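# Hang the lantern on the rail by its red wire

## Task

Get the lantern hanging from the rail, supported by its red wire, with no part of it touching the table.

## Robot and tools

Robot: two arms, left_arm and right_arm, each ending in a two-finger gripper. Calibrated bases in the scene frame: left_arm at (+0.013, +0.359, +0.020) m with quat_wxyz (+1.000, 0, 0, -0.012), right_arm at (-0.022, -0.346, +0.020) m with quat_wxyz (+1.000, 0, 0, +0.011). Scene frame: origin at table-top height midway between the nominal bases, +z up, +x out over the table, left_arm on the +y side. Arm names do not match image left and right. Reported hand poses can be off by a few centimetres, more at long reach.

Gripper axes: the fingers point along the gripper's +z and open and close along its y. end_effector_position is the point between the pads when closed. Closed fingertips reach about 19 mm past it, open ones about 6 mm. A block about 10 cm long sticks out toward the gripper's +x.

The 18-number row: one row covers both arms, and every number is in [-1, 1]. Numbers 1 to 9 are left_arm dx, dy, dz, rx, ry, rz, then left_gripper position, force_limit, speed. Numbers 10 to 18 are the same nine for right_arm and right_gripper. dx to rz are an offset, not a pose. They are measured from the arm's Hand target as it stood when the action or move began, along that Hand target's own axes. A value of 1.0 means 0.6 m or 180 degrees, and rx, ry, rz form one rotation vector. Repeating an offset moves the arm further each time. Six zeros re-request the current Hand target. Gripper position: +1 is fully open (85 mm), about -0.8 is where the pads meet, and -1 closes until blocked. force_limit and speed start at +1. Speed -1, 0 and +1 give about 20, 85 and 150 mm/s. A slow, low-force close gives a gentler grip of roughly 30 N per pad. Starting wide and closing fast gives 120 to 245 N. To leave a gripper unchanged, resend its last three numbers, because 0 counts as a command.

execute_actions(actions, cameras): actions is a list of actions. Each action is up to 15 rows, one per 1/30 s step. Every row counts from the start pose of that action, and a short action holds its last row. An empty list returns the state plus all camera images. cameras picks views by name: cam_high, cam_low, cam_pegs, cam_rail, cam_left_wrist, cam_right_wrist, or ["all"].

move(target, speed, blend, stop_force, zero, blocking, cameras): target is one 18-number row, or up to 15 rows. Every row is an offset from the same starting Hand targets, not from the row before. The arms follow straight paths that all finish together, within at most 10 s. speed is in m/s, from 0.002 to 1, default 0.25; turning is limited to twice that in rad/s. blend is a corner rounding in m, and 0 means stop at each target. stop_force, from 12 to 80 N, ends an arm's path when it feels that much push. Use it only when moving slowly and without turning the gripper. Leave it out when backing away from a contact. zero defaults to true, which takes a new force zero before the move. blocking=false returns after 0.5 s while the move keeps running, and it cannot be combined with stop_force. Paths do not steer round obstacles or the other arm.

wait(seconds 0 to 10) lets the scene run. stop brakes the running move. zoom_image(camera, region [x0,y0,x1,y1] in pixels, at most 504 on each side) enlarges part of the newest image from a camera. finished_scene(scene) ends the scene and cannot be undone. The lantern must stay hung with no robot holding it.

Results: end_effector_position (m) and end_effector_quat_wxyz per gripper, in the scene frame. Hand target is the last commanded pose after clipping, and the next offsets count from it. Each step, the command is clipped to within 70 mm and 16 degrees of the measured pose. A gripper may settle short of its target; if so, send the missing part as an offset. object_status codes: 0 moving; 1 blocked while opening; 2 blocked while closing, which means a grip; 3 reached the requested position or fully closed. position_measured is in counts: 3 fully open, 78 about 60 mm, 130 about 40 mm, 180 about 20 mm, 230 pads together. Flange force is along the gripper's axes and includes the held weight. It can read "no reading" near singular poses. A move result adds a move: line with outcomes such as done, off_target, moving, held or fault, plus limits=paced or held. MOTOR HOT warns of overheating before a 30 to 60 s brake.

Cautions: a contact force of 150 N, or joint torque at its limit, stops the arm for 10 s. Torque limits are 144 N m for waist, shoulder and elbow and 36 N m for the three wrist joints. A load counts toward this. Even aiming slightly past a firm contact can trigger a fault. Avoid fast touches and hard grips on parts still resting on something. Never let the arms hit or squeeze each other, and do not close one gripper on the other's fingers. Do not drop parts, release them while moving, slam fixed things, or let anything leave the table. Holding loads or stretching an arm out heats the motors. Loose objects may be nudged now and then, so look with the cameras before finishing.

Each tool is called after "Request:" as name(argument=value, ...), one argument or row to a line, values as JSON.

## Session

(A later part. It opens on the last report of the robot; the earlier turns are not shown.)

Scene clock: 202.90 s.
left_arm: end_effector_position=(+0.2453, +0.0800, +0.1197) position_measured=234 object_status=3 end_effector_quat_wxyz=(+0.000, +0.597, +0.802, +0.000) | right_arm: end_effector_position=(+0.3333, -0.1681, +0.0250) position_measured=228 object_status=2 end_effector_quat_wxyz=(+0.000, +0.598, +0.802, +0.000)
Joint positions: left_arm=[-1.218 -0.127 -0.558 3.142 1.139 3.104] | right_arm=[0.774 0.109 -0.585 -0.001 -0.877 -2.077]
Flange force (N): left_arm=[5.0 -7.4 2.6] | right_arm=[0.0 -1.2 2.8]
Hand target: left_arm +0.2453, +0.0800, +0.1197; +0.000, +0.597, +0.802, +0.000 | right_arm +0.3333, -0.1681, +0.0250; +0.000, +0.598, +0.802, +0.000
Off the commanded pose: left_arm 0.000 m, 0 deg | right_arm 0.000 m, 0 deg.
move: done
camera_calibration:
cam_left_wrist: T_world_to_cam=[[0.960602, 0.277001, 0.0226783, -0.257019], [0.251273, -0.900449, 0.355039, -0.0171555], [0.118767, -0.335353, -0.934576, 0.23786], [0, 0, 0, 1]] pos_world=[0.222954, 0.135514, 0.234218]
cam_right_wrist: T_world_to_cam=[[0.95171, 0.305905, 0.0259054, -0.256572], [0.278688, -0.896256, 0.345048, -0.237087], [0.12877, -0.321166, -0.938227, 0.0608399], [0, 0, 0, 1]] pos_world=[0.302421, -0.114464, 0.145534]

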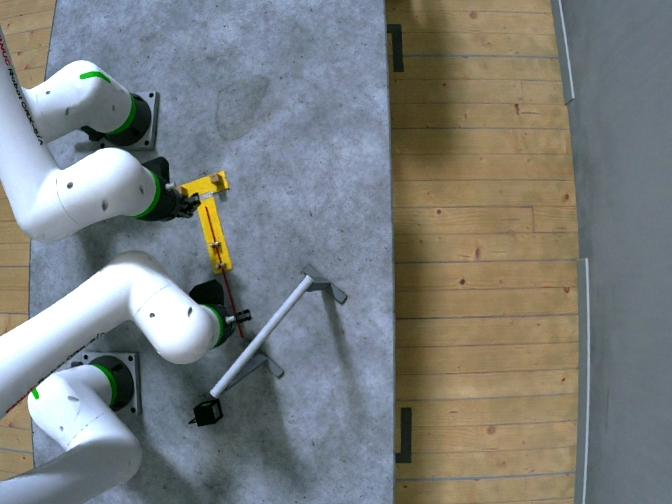

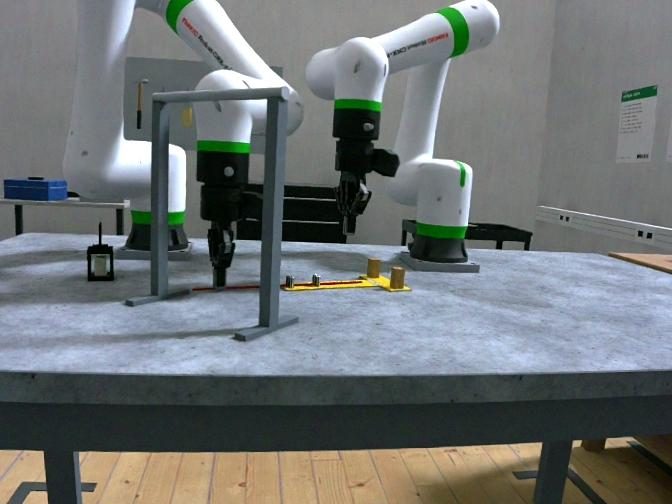

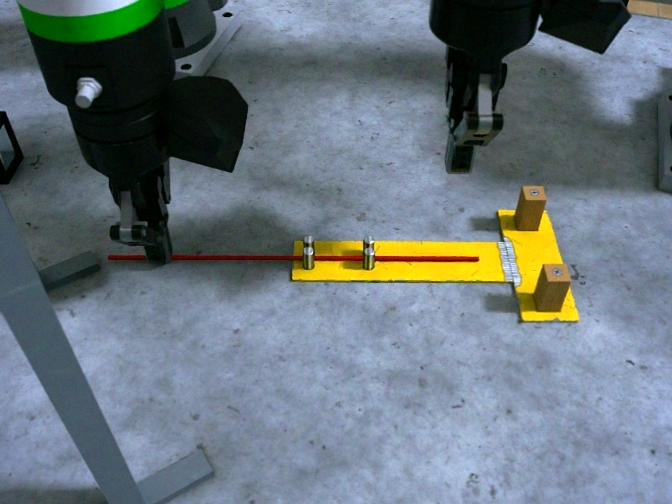

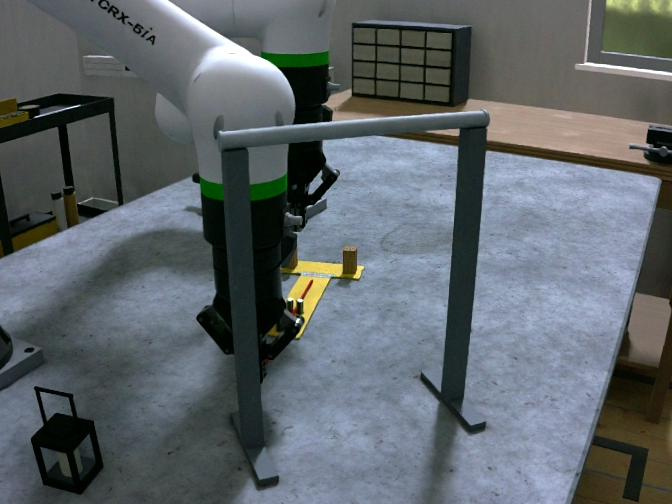

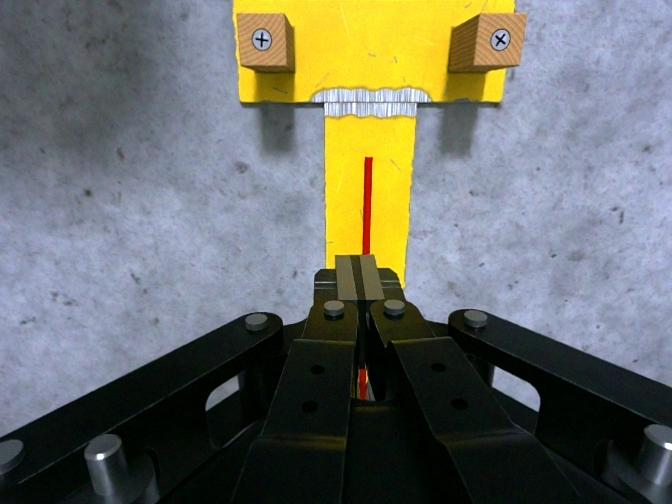

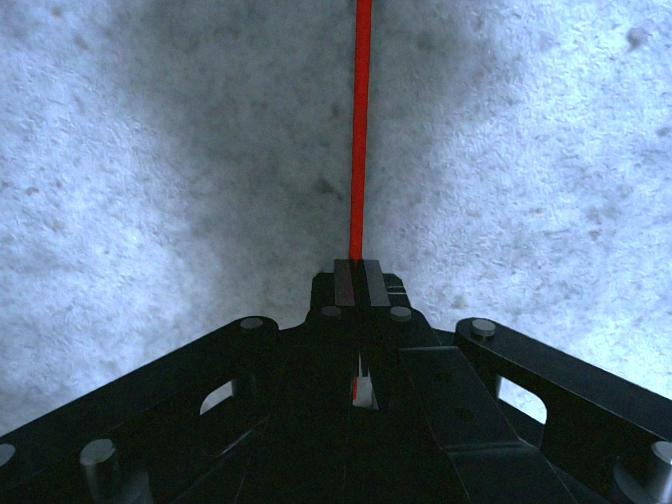

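Request:
move(
  target=[
    [0.007,-0.018,0,0,0,0,-1,1,1,0,0,0,0,0,0,-1,0,-1],
    [0.007,-0.018,0.141,0,0,0,-1,1,1,0,0,0,0,0,0,-1,0,-1],
  ],
  speed=0.04,
  stop_force=12,
  cameras=["cam_left_wrist","cam_pegs","cam_low"],
)

Request:
zoom_image(
  camera="cam_pegs",
  region=[280, 130, 580, 330],
)

Request:
zoom_image(
  camera="cam_low",
  region=[230, 180, 430, 320],
)

Scene clock: 221.77 s.
left_arm: end_effector_position=(+0.2338, +0.0809, +0.0351) position_measured=234 object_status=3 end_effector_quat_wxyz=(+0.000, +0.597, +0.802, +0.000) | right_arm: end_effector_position=(+0.3333, -0.1681, +0.0250) position_measured=228 object_status=2 end_effector_quat_wxyz=(+0.000, +0.598, +0.802, +0.000)
Joint positions: left_arm=[-1.25 -0.016 -0.688 3.142 0.899 3.136] | right_arm=[0.774 0.109 -0.585 -0.001 -0.877 -2.077]
Flange force (N): left_arm=[5.2 -7.3 2.4] | right_arm=[0.0 -1.4 2.9]
Hand target: left_arm +0.2338, +0.0809, +0.0351; +0.000, +0.597, +0.802, +0.000 | right_arm +0.3333, -0.1681, +0.0250; +0.000, +0.598, +0.802, +0.000
Off the commanded pose: left_arm 0.000 m, 0 deg | right_arm 0.000 m, 0 deg.
move: done
camera_calibration:
cam_left_wrist: T_world_to_cam=[[0.960613, 0.276968, 0.0225884, -0.244164], [0.251276, -0.900458, 0.355016, 0.0165199], [0.118668, -0.335357, -0.934587, 0.160464], [0, 0, 0, 1]] pos_world=[0.211354, 0.136314, 0.149618]
Images, in order (width x height): cam_low 672x504, cam_pegs 672x504, cam_left_wrist 672x504.

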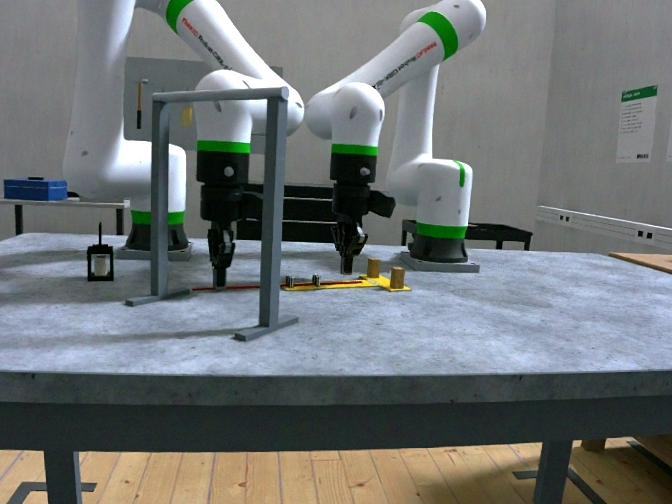

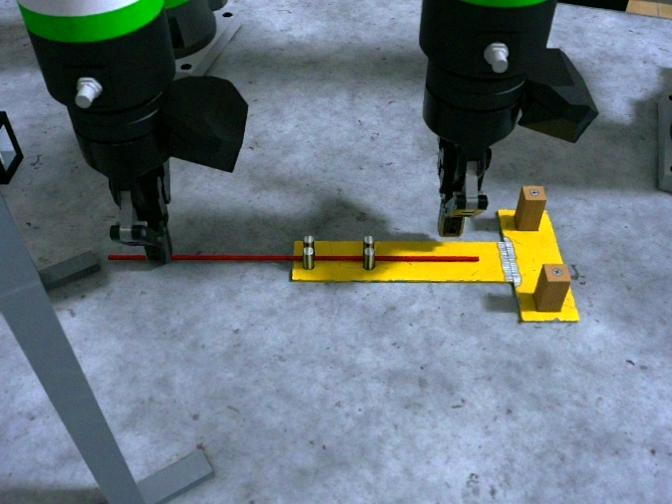

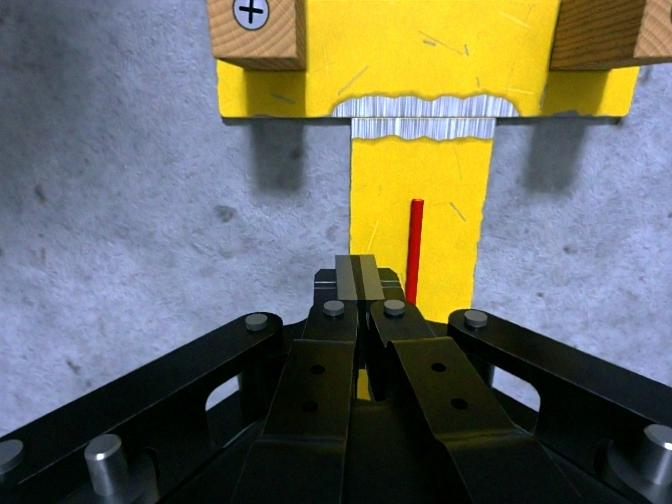

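Scaled by 1.680 from the camera's 672x504 image, which has a finer 960x720 frame.

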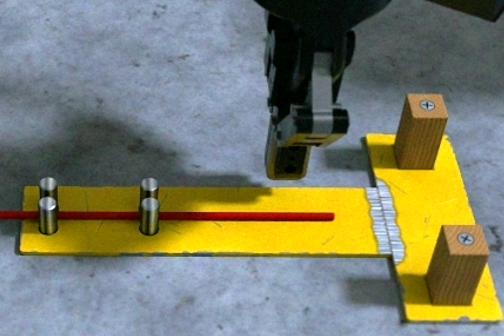

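Scaled by 2.520 from the camera's 672x504 image, which has a finer 960x720 frame.

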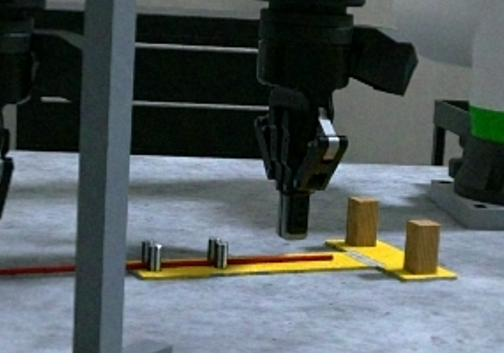

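Request:
move(
  target=[0,0,0.0185,0,0,0,-1,1,1,0,0,0,0,0,0,-1,0,-1],
  speed=0.02,
  stop_force=12,
  cameras=["cam_left_wrist","cam_pegs","cam_low"],
)

Request:
zoom_image(
  camera="cam_pegs",
  region=[280, 130, 580, 330],
)

Request:
zoom_image(
  camera="cam_low",
  region=[230, 180, 430, 320],
)

Scene clock: 228.93 s.
left_arm: end_effector_position=(+0.2338, +0.0809, +0.0240) position_measured=234 object_status=3 end_effector_quat_wxyz=(+0.000, +0.597, +0.802, +0.000) | right_arm: end_effector_position=(+0.3333, -0.1681, +0.0250) position_measured=228 object_status=2 end_effector_quat_wxyz=(+0.000, +0.598, +0.802, +0.000)
Joint positions: left_arm=[-1.25 0.006 -0.699 3.142 0.865 3.136] | right_arm=[0.774 0.109 -0.585 -0.001 -0.877 -2.077]
Flange force (N): left_arm=[5.2 -7.9 2.0] | right_arm=[-0.2 -1.1 3.0]
Hand target: left_arm +0.2338, +0.0809, +0.0240; +0.000, +0.597, +0.802, +0.000 | right_arm +0.3333, -0.1681, +0.0250; +0.000, +0.598, +0.802, +0.000
Off the commanded pose: left_arm 0.000 m, 0 deg | right_arm 0.000 m, 0 deg.
move: done
camera_calibration:
cam_left_wrist: T_world_to_cam=[[0.960602, 0.277001, 0.0226783, -0.243927], [0.251273, -0.900449, 0.355039, 0.0204569], [0.118767, -0.335353, -0.934576, 0.150067], [0, 0, 0, 1]] pos_world=[0.211354, 0.136314, 0.138518]
Images, in order (width x height): cam_low 672x504, cam_pegs 672x504, cam_left_wrist 672x504.

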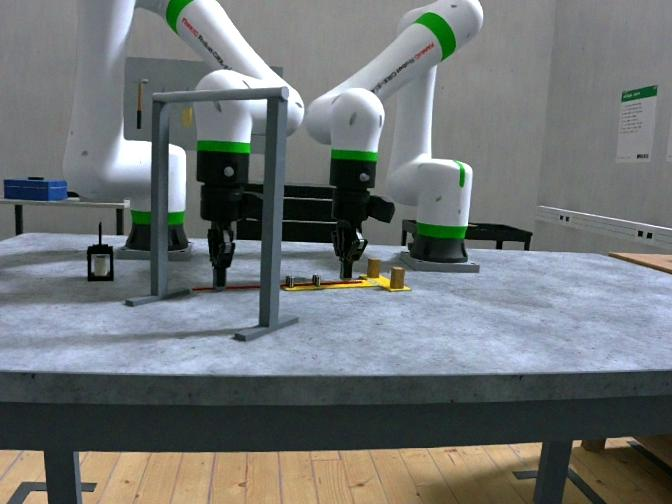

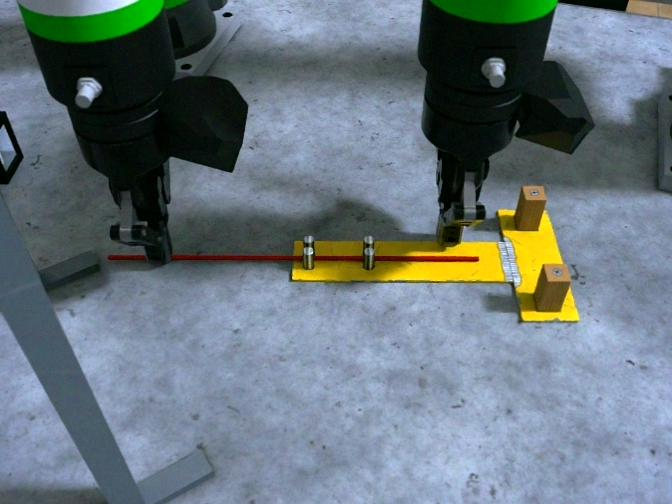

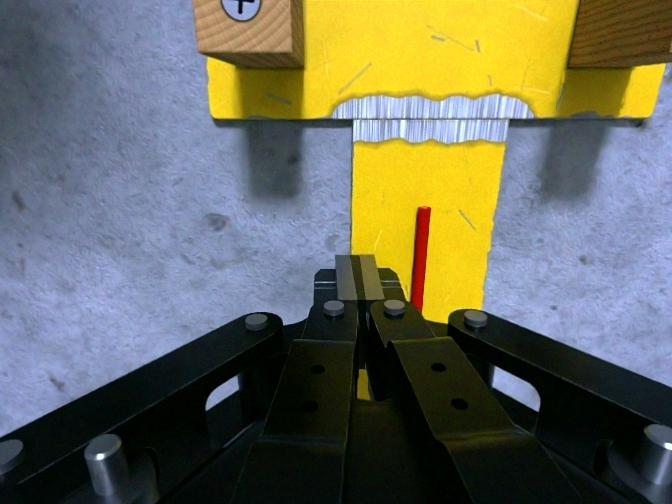

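Scaled by 1.680 from the camera's 672x504 image, which has a finer 960x720 frame.

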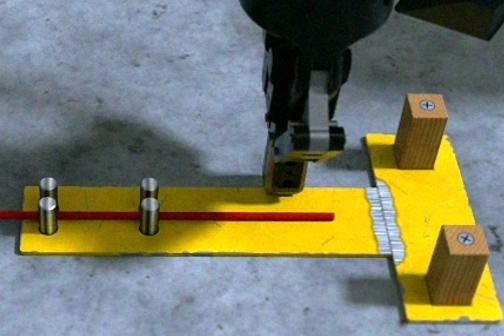

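Scaled by 2.520 from the camera's 672x504 image, which has a finer 960x720 frame.

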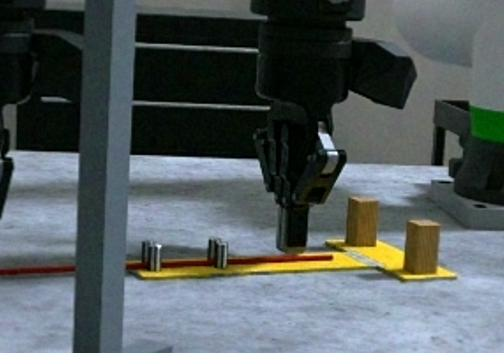

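Request:
move(
  target=[
    [0,0.02,-0.0025,0,0,0,-1,1,1,0,0,0,0,0,0,-1,0,-1],
    [-0.0073,0.0912,-0.0025,0,0,0,-1,1,1,0,0,0,0,0,0,-1,0,-1],
  ],
  speed=0.04,
  stop_force=60,
  cameras=["cam_left_wrist","cam_pegs","cam_low"],
)

Scene clock: 242.07 s.
left_arm: end_effector_position=(+0.2875, +0.0924, +0.0255) position_measured=234 object_status=3 end_effector_quat_wxyz=(+0.000, +0.597, +0.802, +0.000) | right_arm: end_effector_position=(+0.3333, -0.1681, +0.0250) position_measured=228 object_status=2 end_effector_quat_wxyz=(+0.000, +0.598, +0.802, +0.000)
Joint positions: left_arm=[-1.093 0.073 -0.624 3.142 0.873 2.979] | right_arm=[0.774 0.109 -0.585 -0.001 -0.877 -2.077]
Flange force (N): left_arm=[5.3 -11.7 -3.5] | right_arm=[-0.6 -0.7 3.0]
Hand target: left_arm +0.2875, +0.0924, +0.0255; +0.000, +0.597, +0.802, +0.000 | right_arm +0.3333, -0.1681, +0.0250; +0.000, +0.598, +0.802, +0.000
Off the commanded pose: left_arm 0.000 m, 0 deg | right_arm 0.000 m, 0 deg.
move: done
camera_calibration:
cam_left_wrist: T_world_to_cam=[[0.960613, 0.276968, 0.0225884, -0.298717], [0.251276, -0.900458, 0.355016, 0.0167898], [0.118668, -0.335357, -0.934587, 0.148976], [0, 0, 0, 1]] pos_world=[0.265054, 0.147814, 0.140018]
Images, in order (width x height): cam_low 672x504, cam_pegs 672x504, cam_left_wrist 672x504.

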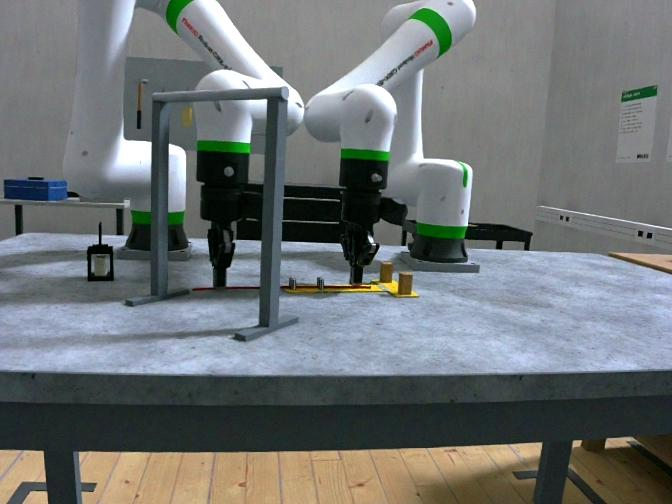

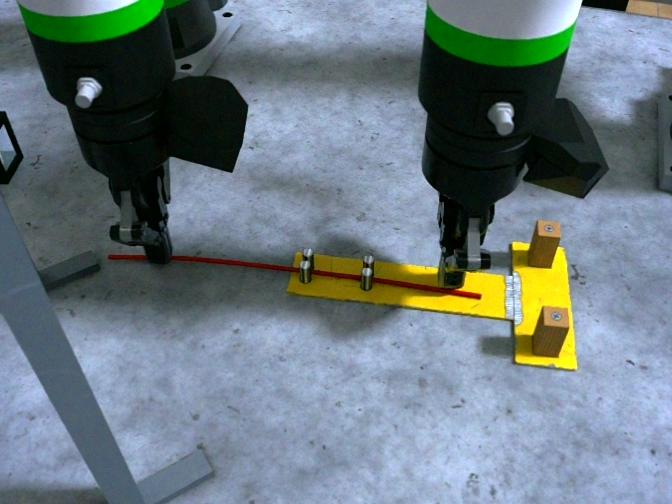

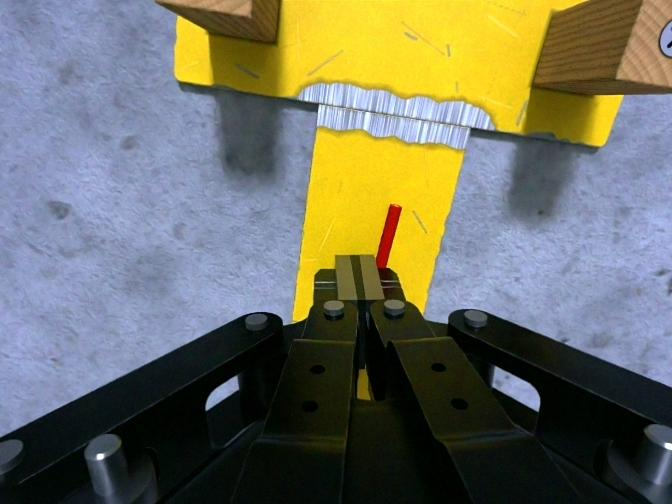

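Request:
move(
  target=[
    [0,-0.03,0,0,0,0,-1,1,1,0,0,0,0,0,0,-1,0,-1],
    [0,-0.03,-0.2,0,0,0,0,1,1,0,0,0,0,0,0,-1,0,-1],
  ],
  speed=0.15,
  cameras=["cam_left_wrist","cam_pegs"],
)

Scene clock: 281.30 s.
left_arm: end_effector_position=(+0.2702, +0.0872, +0.1455) position_measured=129 object_status=0 end_effector_quat_wxyz=(+0.000, +0.597, +0.802, +0.000) | right_arm: end_effector_position=(+0.3333, -0.1681, +0.0250) position_measured=228 object_status=2 end_effector_quat_wxyz=(+0.000, +0.598, +0.802, +0.000)
Joint positions: left_arm=[-1.143 -0.125 -0.491 3.142 1.204 3.029] | right_arm=[0.774 0.109 -0.585 -0.001 -0.877 -2.077]
Flange force (N): left_arm=[2.8 -6.7 2.8] | right_arm=[0.0 -0.8 2.7]
Hand target: left_arm +0.2702, +0.0873, +0.1455; +0.000, +0.597, +0.802, +0.000 | right_arm +0.3333, -0.1681, +0.0250; +0.000, +0.598, +0.802, +0.000
Off the commanded pose: left_arm 0.000 m, 0 deg | right_arm 0.000 m, 0 deg.
move: done
camera_calibration:
cam_left_wrist: T_world_to_cam=[[0.960613, 0.276968, 0.0225884, -0.283396], [0.251276, -0.900458, 0.355016, -0.0260573], [0.118668, -0.335357, -0.934587, 0.261469], [0, 0, 0, 1]] pos_world=[0.247754, 0.142714, 0.260018]
Images, in order (width x height): cam_pegs 672x504, cam_left_wrist 672x504.

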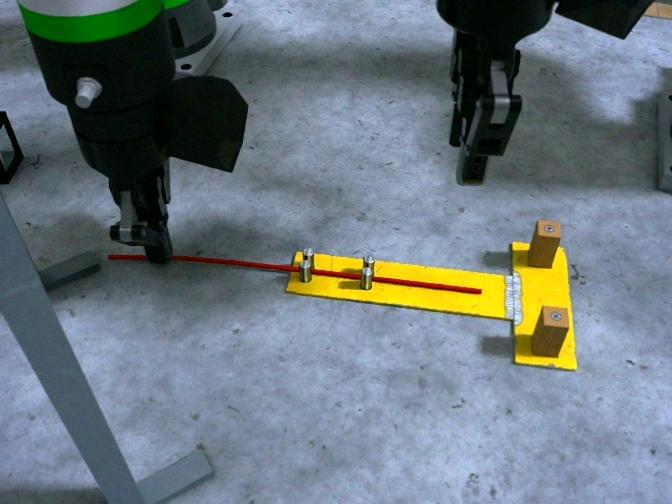

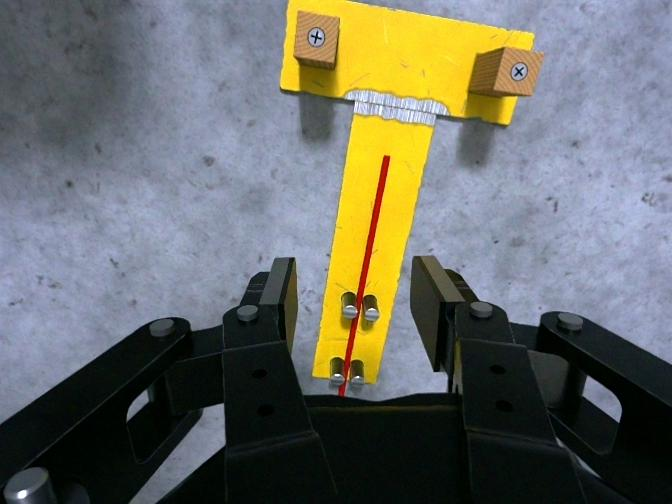

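Request:
move(
  target=[0.1447,-0.0125,0.05,0,0,0.05,0.2,1,1,0,0,0,0,0,0,-1,0,-1],
  speed=0.15,
  cameras=["cam_left_wrist","cam_pegs"],
)

Scene clock: 293.30 s.
left_arm: end_effector_position=(+0.2381, +0.1682, +0.1154) position_measured=104 object_status=3 end_effector_quat_wxyz=(+0.000, +0.658, +0.753, +0.000) | right_arm: end_effector_position=(+0.3333, -0.1681, +0.0250) position_measured=228 object_status=2 end_effector_quat_wxyz=(+0.000, +0.598, +0.802, +0.000)
Joint positions: left_arm=[-1.134 -0.329 -0.723 3.142 1.176 2.864] | right_arm=[0.774 0.109 -0.585 -0.001 -0.877 -2.077]
Flange force (N): left_arm=[1.1 -9.7 3.6] | right_arm=[-0.3 -0.6 2.5]
Hand target: left_arm +0.2381, +0.1683, +0.1154; +0.000, +0.658, +0.753, +0.000 | right_arm +0.3333, -0.1681, +0.0250; +0.000, +0.598, +0.802, +0.000
Off the commanded pose: left_arm 0.000 m, 0 deg | right_arm 0.000 m, 0 deg.
move: done
camera_calibration:
cam_left_wrist: T_world_to_cam=[[0.992103, 0.123366, 0.0226378, -0.256061], [0.107376, -0.928662, 0.355045, 0.104596], [0.0648234, -0.349811, -0.934575, 0.279654], [0, 0, 0, 1]] pos_world=[0.22468, 0.226549, 0.230018]
Images, in order (width x height): cam_pegs 672x504, cam_left_wrist 672x504.

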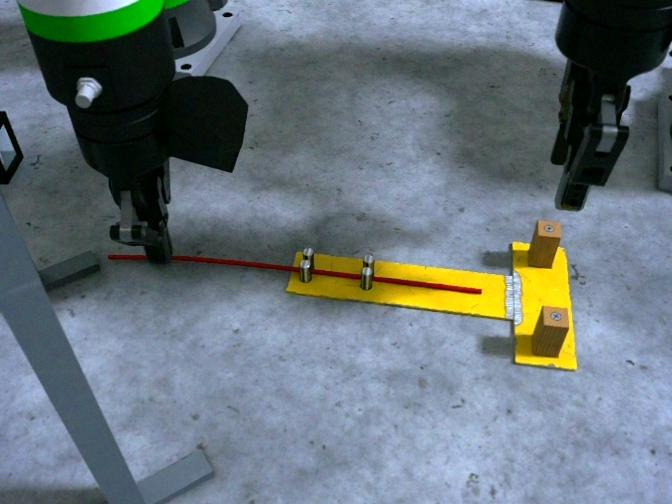

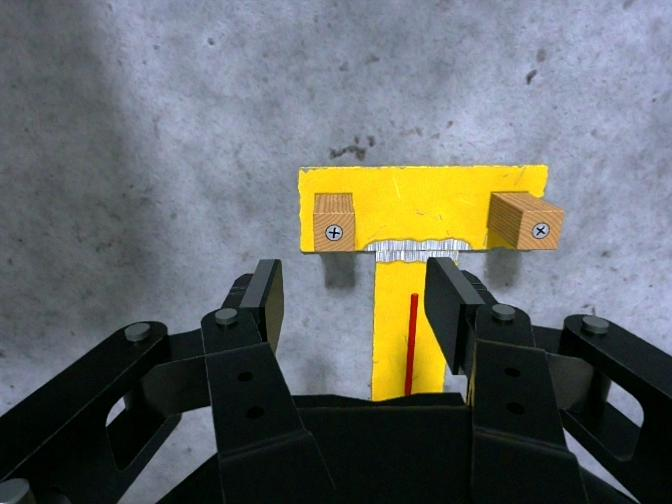

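Request:
move(
  target=[0.003,0,0.12,0,0,0,0.2,1,1,0,0,0,0,0,0,-1,0,-1],
  speed=0.06,
  stop_force=15,
)

Request:
move(
  target=[0,0,0,0,0,0,-1,1,-0.5,0,0,0,0,0,0,-1,0,-1],
  cameras=["cam_left_wrist","cam_pegs","cam_rail"],
)

Scene clock: 302.73 s.
left_arm: end_effector_position=(+0.2379, +0.1700, +0.0434) position_measured=104 object_status=3 end_effector_quat_wxyz=(+0.000, +0.658, +0.753, +0.000) | right_arm: end_effector_position=(+0.3333, -0.1681, +0.0250) position_measured=228 object_status=2 end_effector_quat_wxyz=(+0.000, +0.598, +0.802, +0.000)
Joint positions: left_arm=[-1.133 -0.214 -0.834 3.142 0.95 2.862] | right_arm=[0.774 0.109 -0.585 -0.001 -0.877 -2.077]
Flange force (N): left_arm=[1.0 -9.5 3.3] | right_arm=[-0.5 -0.9 2.8]
Hand target: left_arm +0.2379, +0.1700, +0.0434; +0.000, +0.658, +0.753, +0.000 | right_arm +0.3333, -0.1681, +0.0250; +0.000, +0.598, +0.802, +0.000
Off the commanded pose: left_arm 0.000 m, 0 deg | right_arm 0.000 m, 0 deg.
move: done

Scene clock: 303.67 s.
left_arm: end_effector_position=(+0.2379, +0.1700, +0.0435) position_measured=183 object_status=2 end_effector_quat_wxyz=(+0.000, +0.658, +0.753, +0.000) | right_arm: end_effector_position=(+0.3333, -0.1681, +0.0250) position_measured=228 object_status=2 end_effector_quat_wxyz=(+0.000, +0.598, +0.802, +0.000)
Joint positions: left_arm=[-1.133 -0.214 -0.834 3.142 0.95 2.862] | right_arm=[0.774 0.109 -0.585 -0.001 -0.877 -2.077]
Flange force (N): left_arm=[4.1 -15.2 -33.9] | right_arm=[0.3 -0.7 2.7]
Hand target: left_arm +0.2379, +0.1700, +0.0434; +0.000, +0.658, +0.753, +0.000 | right_arm +0.3333, -0.1681, +0.0250; +0.000, +0.598, +0.802, +0.000
Off the commanded pose: left_arm 0.000 m, 0 deg | right_arm 0.000 m, 0 deg.
move: done
camera_calibration:
cam_left_wrist: T_world_to_cam=[[0.992114, 0.123275, 0.0226722, -0.25443], [0.107279, -0.928674, 0.355044, 0.131784], [0.0648231, -0.349811, -0.934575, 0.212973], [0, 0, 0, 1]] pos_world=[0.22448, 0.228249, 0.158018]
Images, in order (width x height): cam_pegs 672x504, cam_rail 672x504, cam_left_wrist 672x504.

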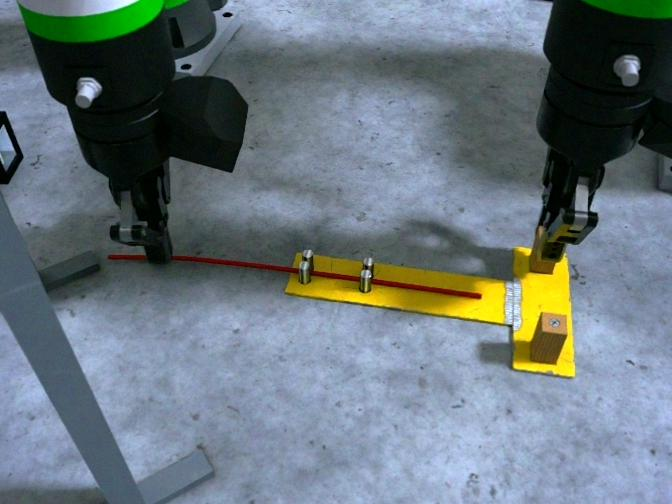

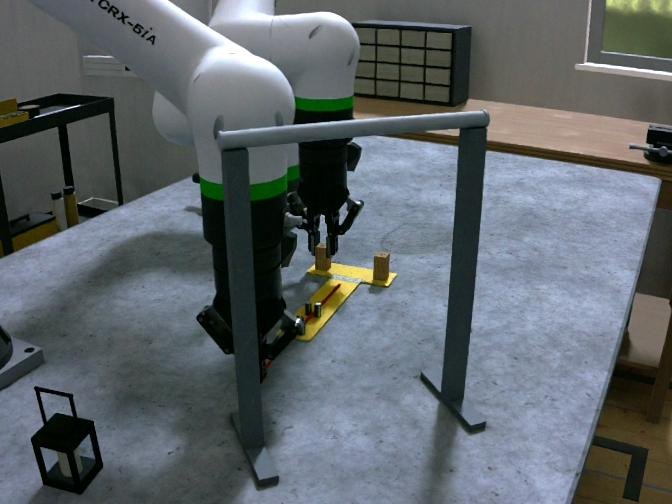

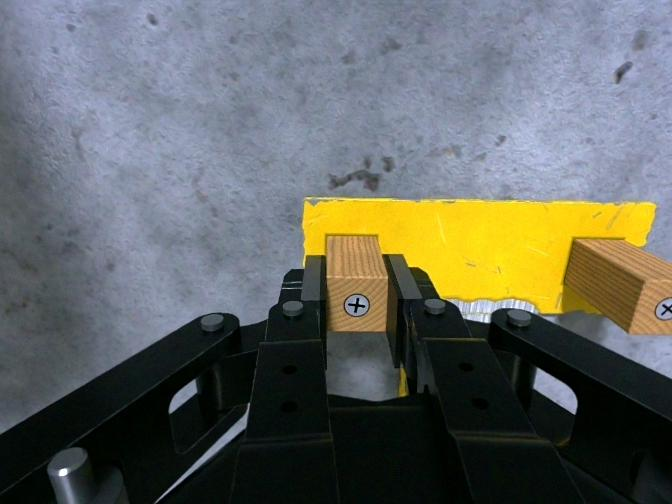

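Request:
move(
  target=[0,0,-0.003,0,0,0,-1,1,-0.5,0.1557,0.0168,0,0,0,0.05,-1,0,-1],
  speed=0.06,
  cameras=["cam_pegs","cam_right_wrist","cam_low"],
)

Request:
zoom_image(
  camera="cam_pegs",
  region=[200, 180, 500, 380],
)

Scene clock: 329.37 s.
left_arm: end_effector_position=(+0.2379, +0.1700, +0.0452) position_measured=183 object_status=2 end_effector_quat_wxyz=(+0.000, +0.658, +0.753, +0.000) | right_arm: end_effector_position=(+0.3163, -0.0757, +0.0251) position_measured=228 object_status=2 end_effector_quat_wxyz=(+0.000, +0.659, +0.752, +0.000)
Joint positions: left_arm=[-1.133 -0.217 -0.831 3.142 0.956 2.862] | right_arm=[0.956 0.191 -0.487 -0.001 -0.892 -2.416]
Flange force (N): left_arm=[4.0 -10.3 5.0] | right_arm=[-3.0 -0.3 2.1]
Hand target: left_arm +0.2379, +0.1700, +0.0452; +0.000, +0.658, +0.753, +0.000 | right_arm +0.3163, -0.0757, +0.0251; +0.000, +0.659, +0.752, +0.000
Off the commanded pose: left_arm 0.000 m, 0 deg | right_arm 0.000 m, 0 deg.
move: done
camera_calibration:
cam_right_wrist: T_world_to_cam=[[0.987845, 0.153278, 0.0258445, -0.291652], [0.135083, -0.928776, 0.345149, -0.106598], [0.0769074, -0.337463, -0.938192, 0.107979], [0, 0, 0, 1]] pos_world=[0.294202, -0.0178625, 0.145635]
Images, in order (width x height): cam_low 672x504, cam_pegs 672x504, cam_right_wrist 672x504.

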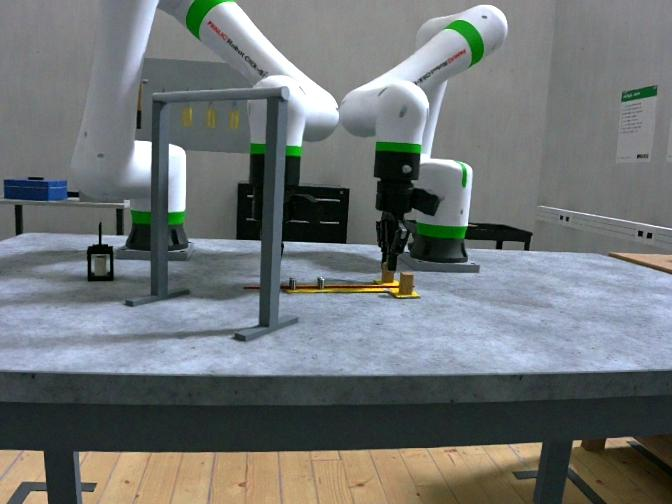

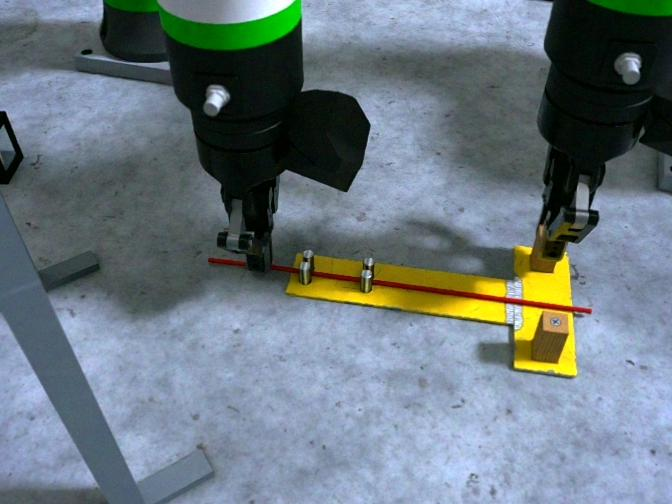

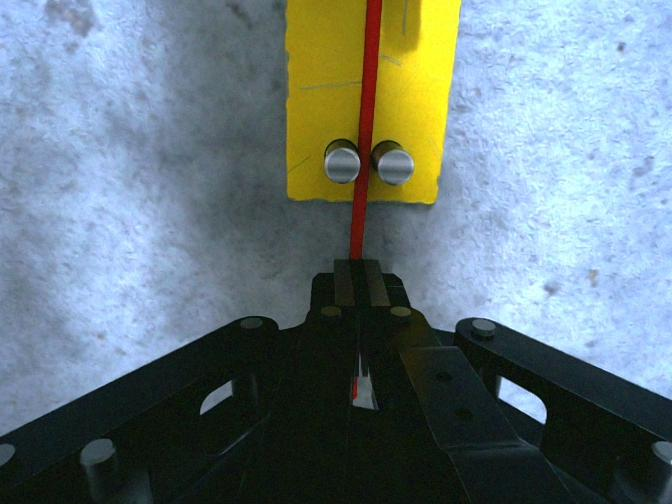

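Scaled by 1.680 from the camera's 672x504 image, which has a finer 960x720 frame.

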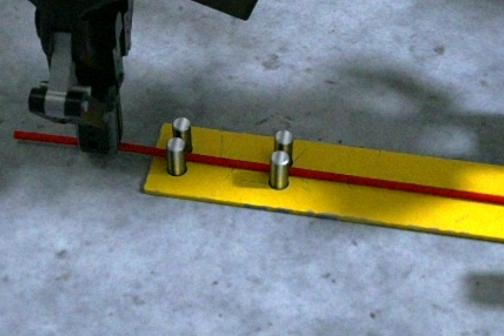

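Request:
move(
  target=[
    [0,0,0,0,0,0,-1,1,-0.5,0.0008,0.018,0,0,0,-0.083,-1,0,-1],
    [0,0,0,0,0,0,-1,1,-0.5,0.0027,0.0368,0,0,0,-0.1667,-1,0,-1],
  ],
  speed=0.05,
  blend=0.01,
  cameras=["cam_pegs","cam_right_wrist"],
)

Scene clock: 345.87 s.
left_arm: end_effector_position=(+0.2379, +0.1700, +0.0452) position_measured=183 object_status=2 end_effector_quat_wxyz=(+0.000, +0.658, +0.753, +0.000) | right_arm: end_effector_position=(+0.3380, -0.0712, +0.0251) position_measured=228 object_status=2 end_effector_quat_wxyz=(+0.000, +0.442, +0.897, +0.000)
Joint positions: left_arm=[-1.133 -0.217 -0.831 3.142 0.956 2.862] | right_arm=[0.92 0.236 -0.432 -0.001 -0.904 -1.857]
Flange force (N): left_arm=[-0.4 -7.6 5.2] | right_arm=[3.2 -2.5 2.7]
Hand target: left_arm +0.2379, +0.1700, +0.0452; +0.000, +0.658, +0.753, +0.000 | right_arm +0.3380, -0.0711, +0.0251; +0.000, +0.442, +0.897, +0.000
Off the commanded pose: left_arm 0.000 m, 0 deg | right_arm 0.000 m, 0 deg.
move: done
camera_calibration:
cam_right_wrist: T_world_to_cam=[[0.778731, 0.626807, 0.0262718, -0.209423], [0.58144, -0.736828, 0.344981, -0.242559], [0.235594, -0.253372, -0.938242, 0.0601682], [0, 0, 0, 1]] pos_world=[0.289943, -0.0322112, 0.145632]
Images, in order (width x height): cam_pegs 672x504, cam_right_wrist 672x504.

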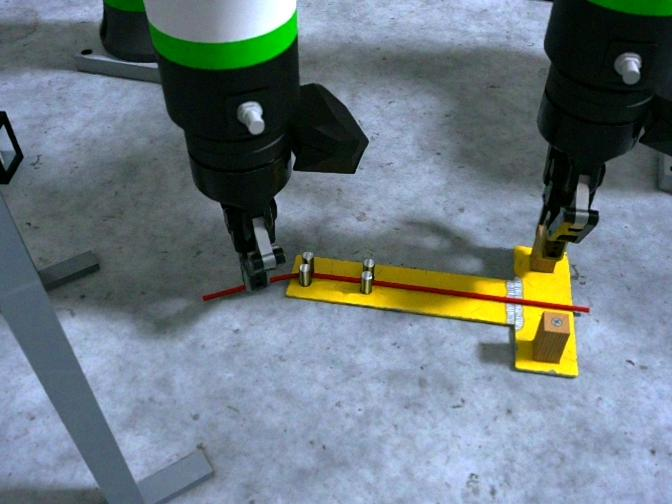

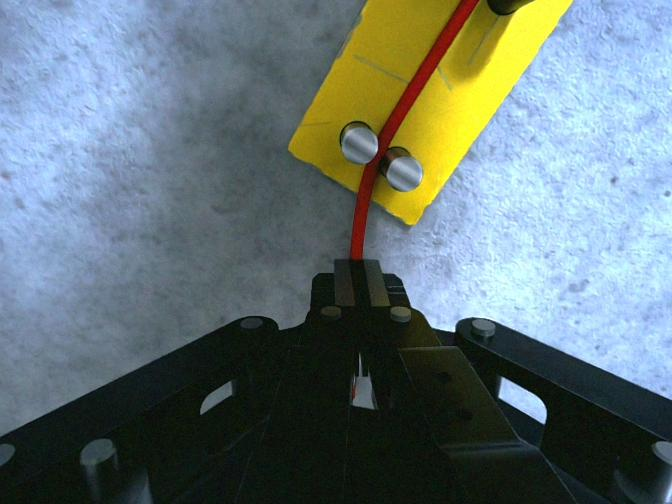

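Request:
move(
  target=[
    [0,0,0,0,0,0,-1,1,-0.5,0.0027,0.0368,0,0,0,-0.1667,-1,0,-1],
    [0,0,0,0,0,0,-1,1,-0.5,0.0235,0.0673,0,0,0,-0.3333,-1,0,-1],
    [0,0,0,0,0,0,-1,1,-0.5,0.0567,0.0833,0,0,0,-0.5,-1,0,-1],
  ],
  speed=0.06,
  blend=0.008,
  cameras=["cam_pegs","cam_right_wrist","cam_high"],
)

Scene clock: 362.20 s.
left_arm: end_effector_position=(+0.2379, +0.1700, +0.0452) position_measured=183 object_status=2 end_effector_quat_wxyz=(+0.000, +0.658, +0.753, +0.000) | right_arm: end_effector_position=(+0.3601, -0.0292, +0.0251) position_measured=228 object_status=2 end_effector_quat_wxyz=(+0.000, -0.141, +0.990, +0.000)
Joint positions: left_arm=[-1.133 -0.217 -0.831 3.142 0.956 2.862] | right_arm=[0.934 0.33 -0.306 -0.001 -0.935 -0.674]
Flange force (N): left_arm=[17.0 -11.9 1.3] | right_arm=[0.0 -16.8 0.3]
Hand target: left_arm +0.2379, +0.1700, +0.0452; +0.000, +0.658, +0.753, +0.000 | right_arm +0.3601, -0.0291, +0.0251; +0.000, -0.141, +0.990, +0.000 (not the last commanded pose)
Off the commanded pose: left_arm 0.000 m, 0 deg | right_arm 0.016 m, 21 deg.
move: off_target (right_arm; path cut at 10 s); path passed 2 of 3 targets
camera_calibration:
cam_right_wrist: T_world_to_cam=[[-0.299246, 0.953789, 0.0271736, 0.144754], [0.898243, 0.271983, 0.345233, -0.309168], [0.321888, 0.127718, -0.938124, 0.0456509], [0, 0, 0, 1]] pos_world=[0.306331, -0.0598066, 0.145628]
Images, in order (width x height): cam_high 672x504, cam_pegs 672x504, cam_right_wrist 672x504.

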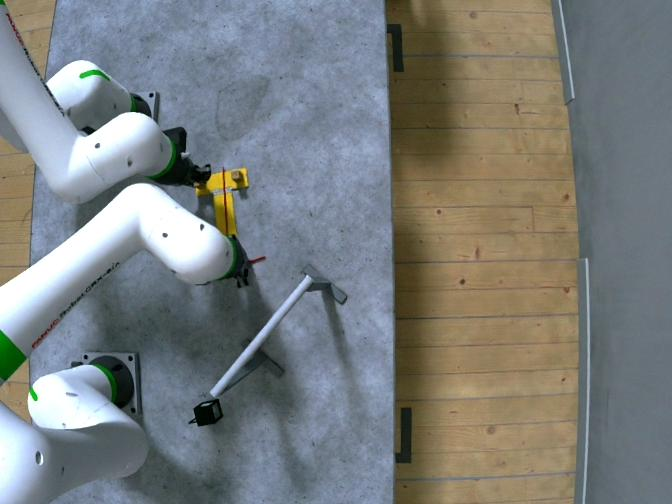

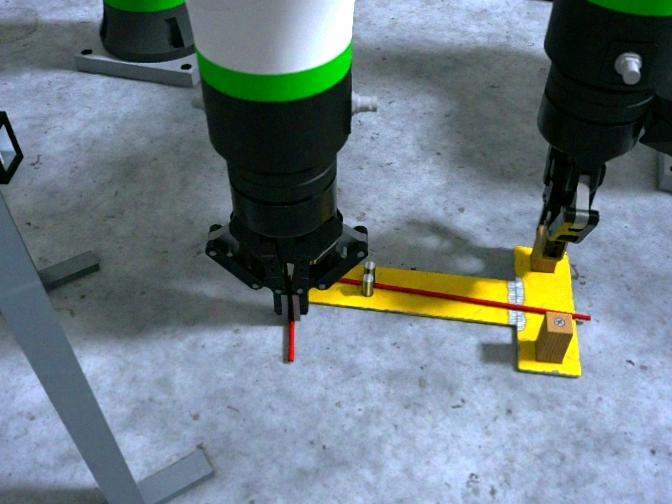

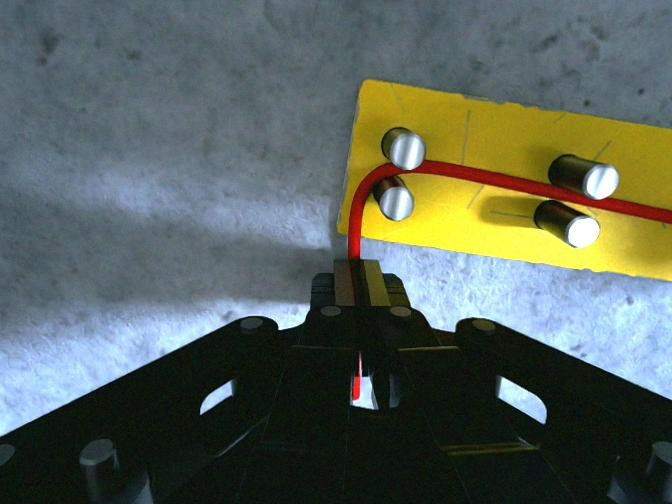

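Request:
move(
  target=[
    [0,0,0,0,0,0,-1,1,-0.5,0,0.0267,0,0,0,-0.119,-1,0,-1],
    [0,0,0,0,0,0,-1,1,-0.5,0.016,0.0598,0,0,0,-0.286,-1,0,-1],
  ],
  speed=0.08,
  blend=0.008,
  cameras=["cam_pegs","cam_right_wrist"],
)

Scene clock: 372.17 s.
left_arm: end_effector_position=(+0.2379, +0.1700, +0.0452) position_measured=183 object_status=2 end_effector_quat_wxyz=(+0.000, +0.658, +0.753, +0.000) | right_arm: end_effector_position=(+0.3565, -0.0171, +0.0251) position_measured=228 object_status=2 end_effector_quat_wxyz=(+0.000, -0.282, +0.959, +0.000)
Joint positions: left_arm=[-1.133 -0.217 -0.831 3.142 0.956 2.862] | right_arm=[0.955 0.34 -0.291 -0.001 -0.939 -0.404]
Flange force (N): left_arm=[19.9 -13.3 1.1] | right_arm=[7.8 -18.8 -2.8]
Hand target: left_arm +0.2379, +0.1700, +0.0452; +0.000, +0.658, +0.753, +0.000 | right_arm +0.3566, -0.0172, +0.0251; +0.000, -0.282, +0.959, +0.000 (not the last commanded pose)
Off the commanded pose: left_arm 0.000 m, 0 deg | right_arm 0.025 m, 35 deg.
move: held (right_arm; a check stopped the path); path passed 0 of 2 targets; limits=held
pose unreachable (right arm): on one or more control steps of this call, first in action 0 (counted from 0), this arm could not follow its commanded pose, so it was not sent that pose on those steps. It may still have moved: this result reports where it is.
cause: moving toward the commanded pose would bring a part of the arm too close to another arm (a part of this arm just beyond joint 4 (forearm roll) and a part of the left arm just beyond its joint 5 (wrist pitch), along the way the arms are being sent, or toward where that arm still pushes).
camera_calibration:
cam_right_wrist: T_world_to_cam=[[-0.559498, 0.828384, 0.027239, 0.222861], [0.782922, 0.517435, 0.34539, -0.263824], [0.272021, 0.214571, -0.938064, 0.064469], [0, 0, 0, 1]] pos_world=[0.313707, -0.0619357, 0.145528]
Images, in order (width x height): cam_pegs 672x504, cam_right_wrist 672x504.

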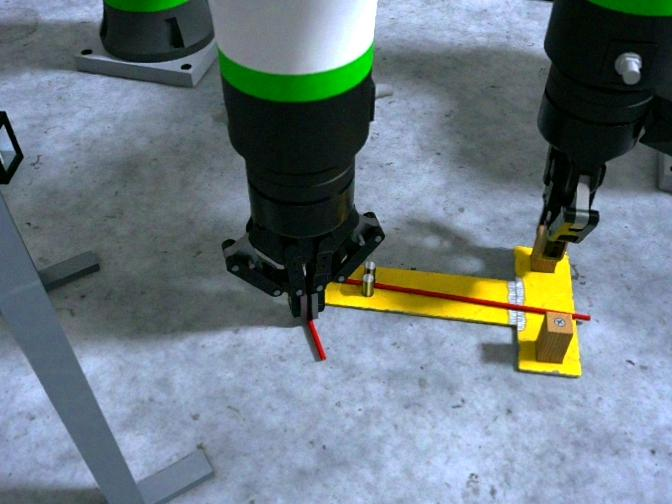

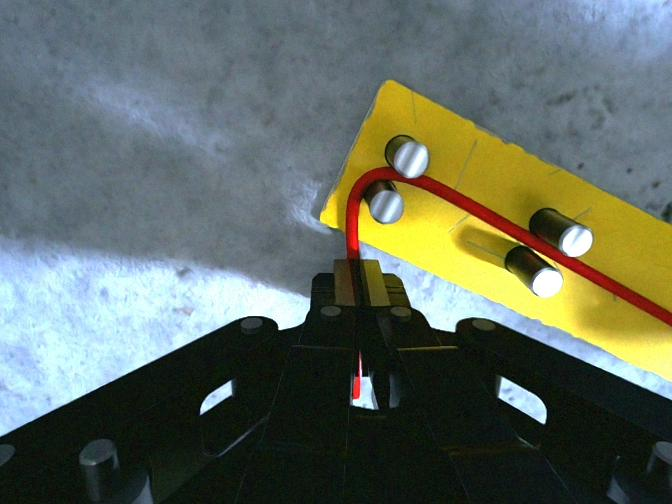

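Request:
move(
  target=[
    [0,0,0,0,0,0,-1,1,-0.5,0,-0.004,0,0,0,0,-0.3,0,-0.5],
    [0,0,0,0,0,0,-1,1,-0.5,0,0,-0.17,0,0,0,-0.3,0,-0.5],
  ],
  speed=0.1,
  cameras=["cam_pegs","cam_right_wrist"],
)

Scene clock: 386.13 s.
left_arm: end_effector_position=(+0.2379, +0.1700, +0.0452) position_measured=183 object_status=2 end_effector_quat_wxyz=(+0.000, +0.658, +0.753, +0.000) | right_arm: end_effector_position=(+0.3567, -0.0173, +0.1271) position_measured=167 object_status=3 end_effector_quat_wxyz=(+0.000, -0.282, +0.959, +0.000)
Joint positions: left_arm=[-1.133 -0.217 -0.831 3.142 0.956 2.862] | right_arm=[0.954 0.214 -0.182 -0.001 -1.174 -0.404]
Flange force (N): left_arm=[0.5 -9.3 5.0] | right_arm=[2.6 -0.4 3.5]
Hand target: left_arm +0.2379, +0.1700, +0.0452; +0.000, +0.658, +0.753, +0.000 | right_arm +0.3567, -0.0173, +0.1271; +0.000, -0.282, +0.959, +0.000
Off the commanded pose: left_arm 0.000 m, 0 deg | right_arm 0.000 m, 0 deg.
move: done
camera_calibration:
cam_right_wrist: T_world_to_cam=[[-0.559352, 0.828485, 0.0271569, 0.220258], [0.782991, 0.517315, 0.345413, -0.299193], [0.272121, 0.214471, -0.938058, 0.16008], [0, 0, 0, 1]] pos_world=[0.313906, -0.0620362, 0.247528]
Images, in order (width x height): cam_pegs 672x504, cam_right_wrist 672x504.

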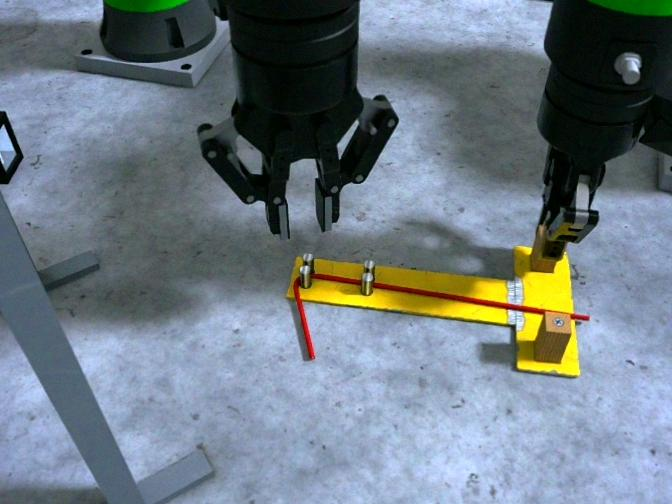

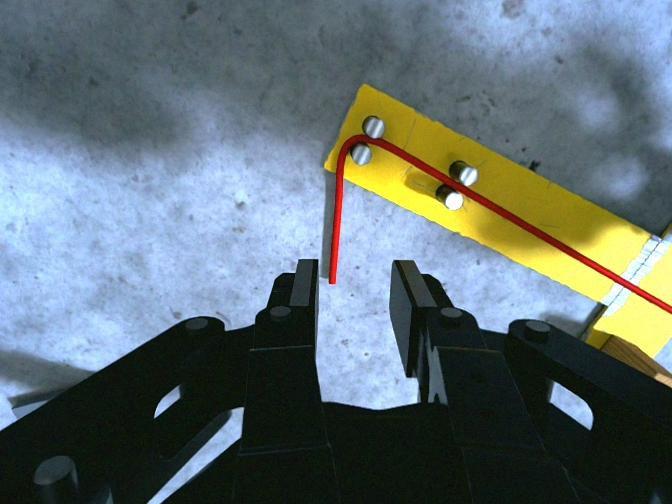

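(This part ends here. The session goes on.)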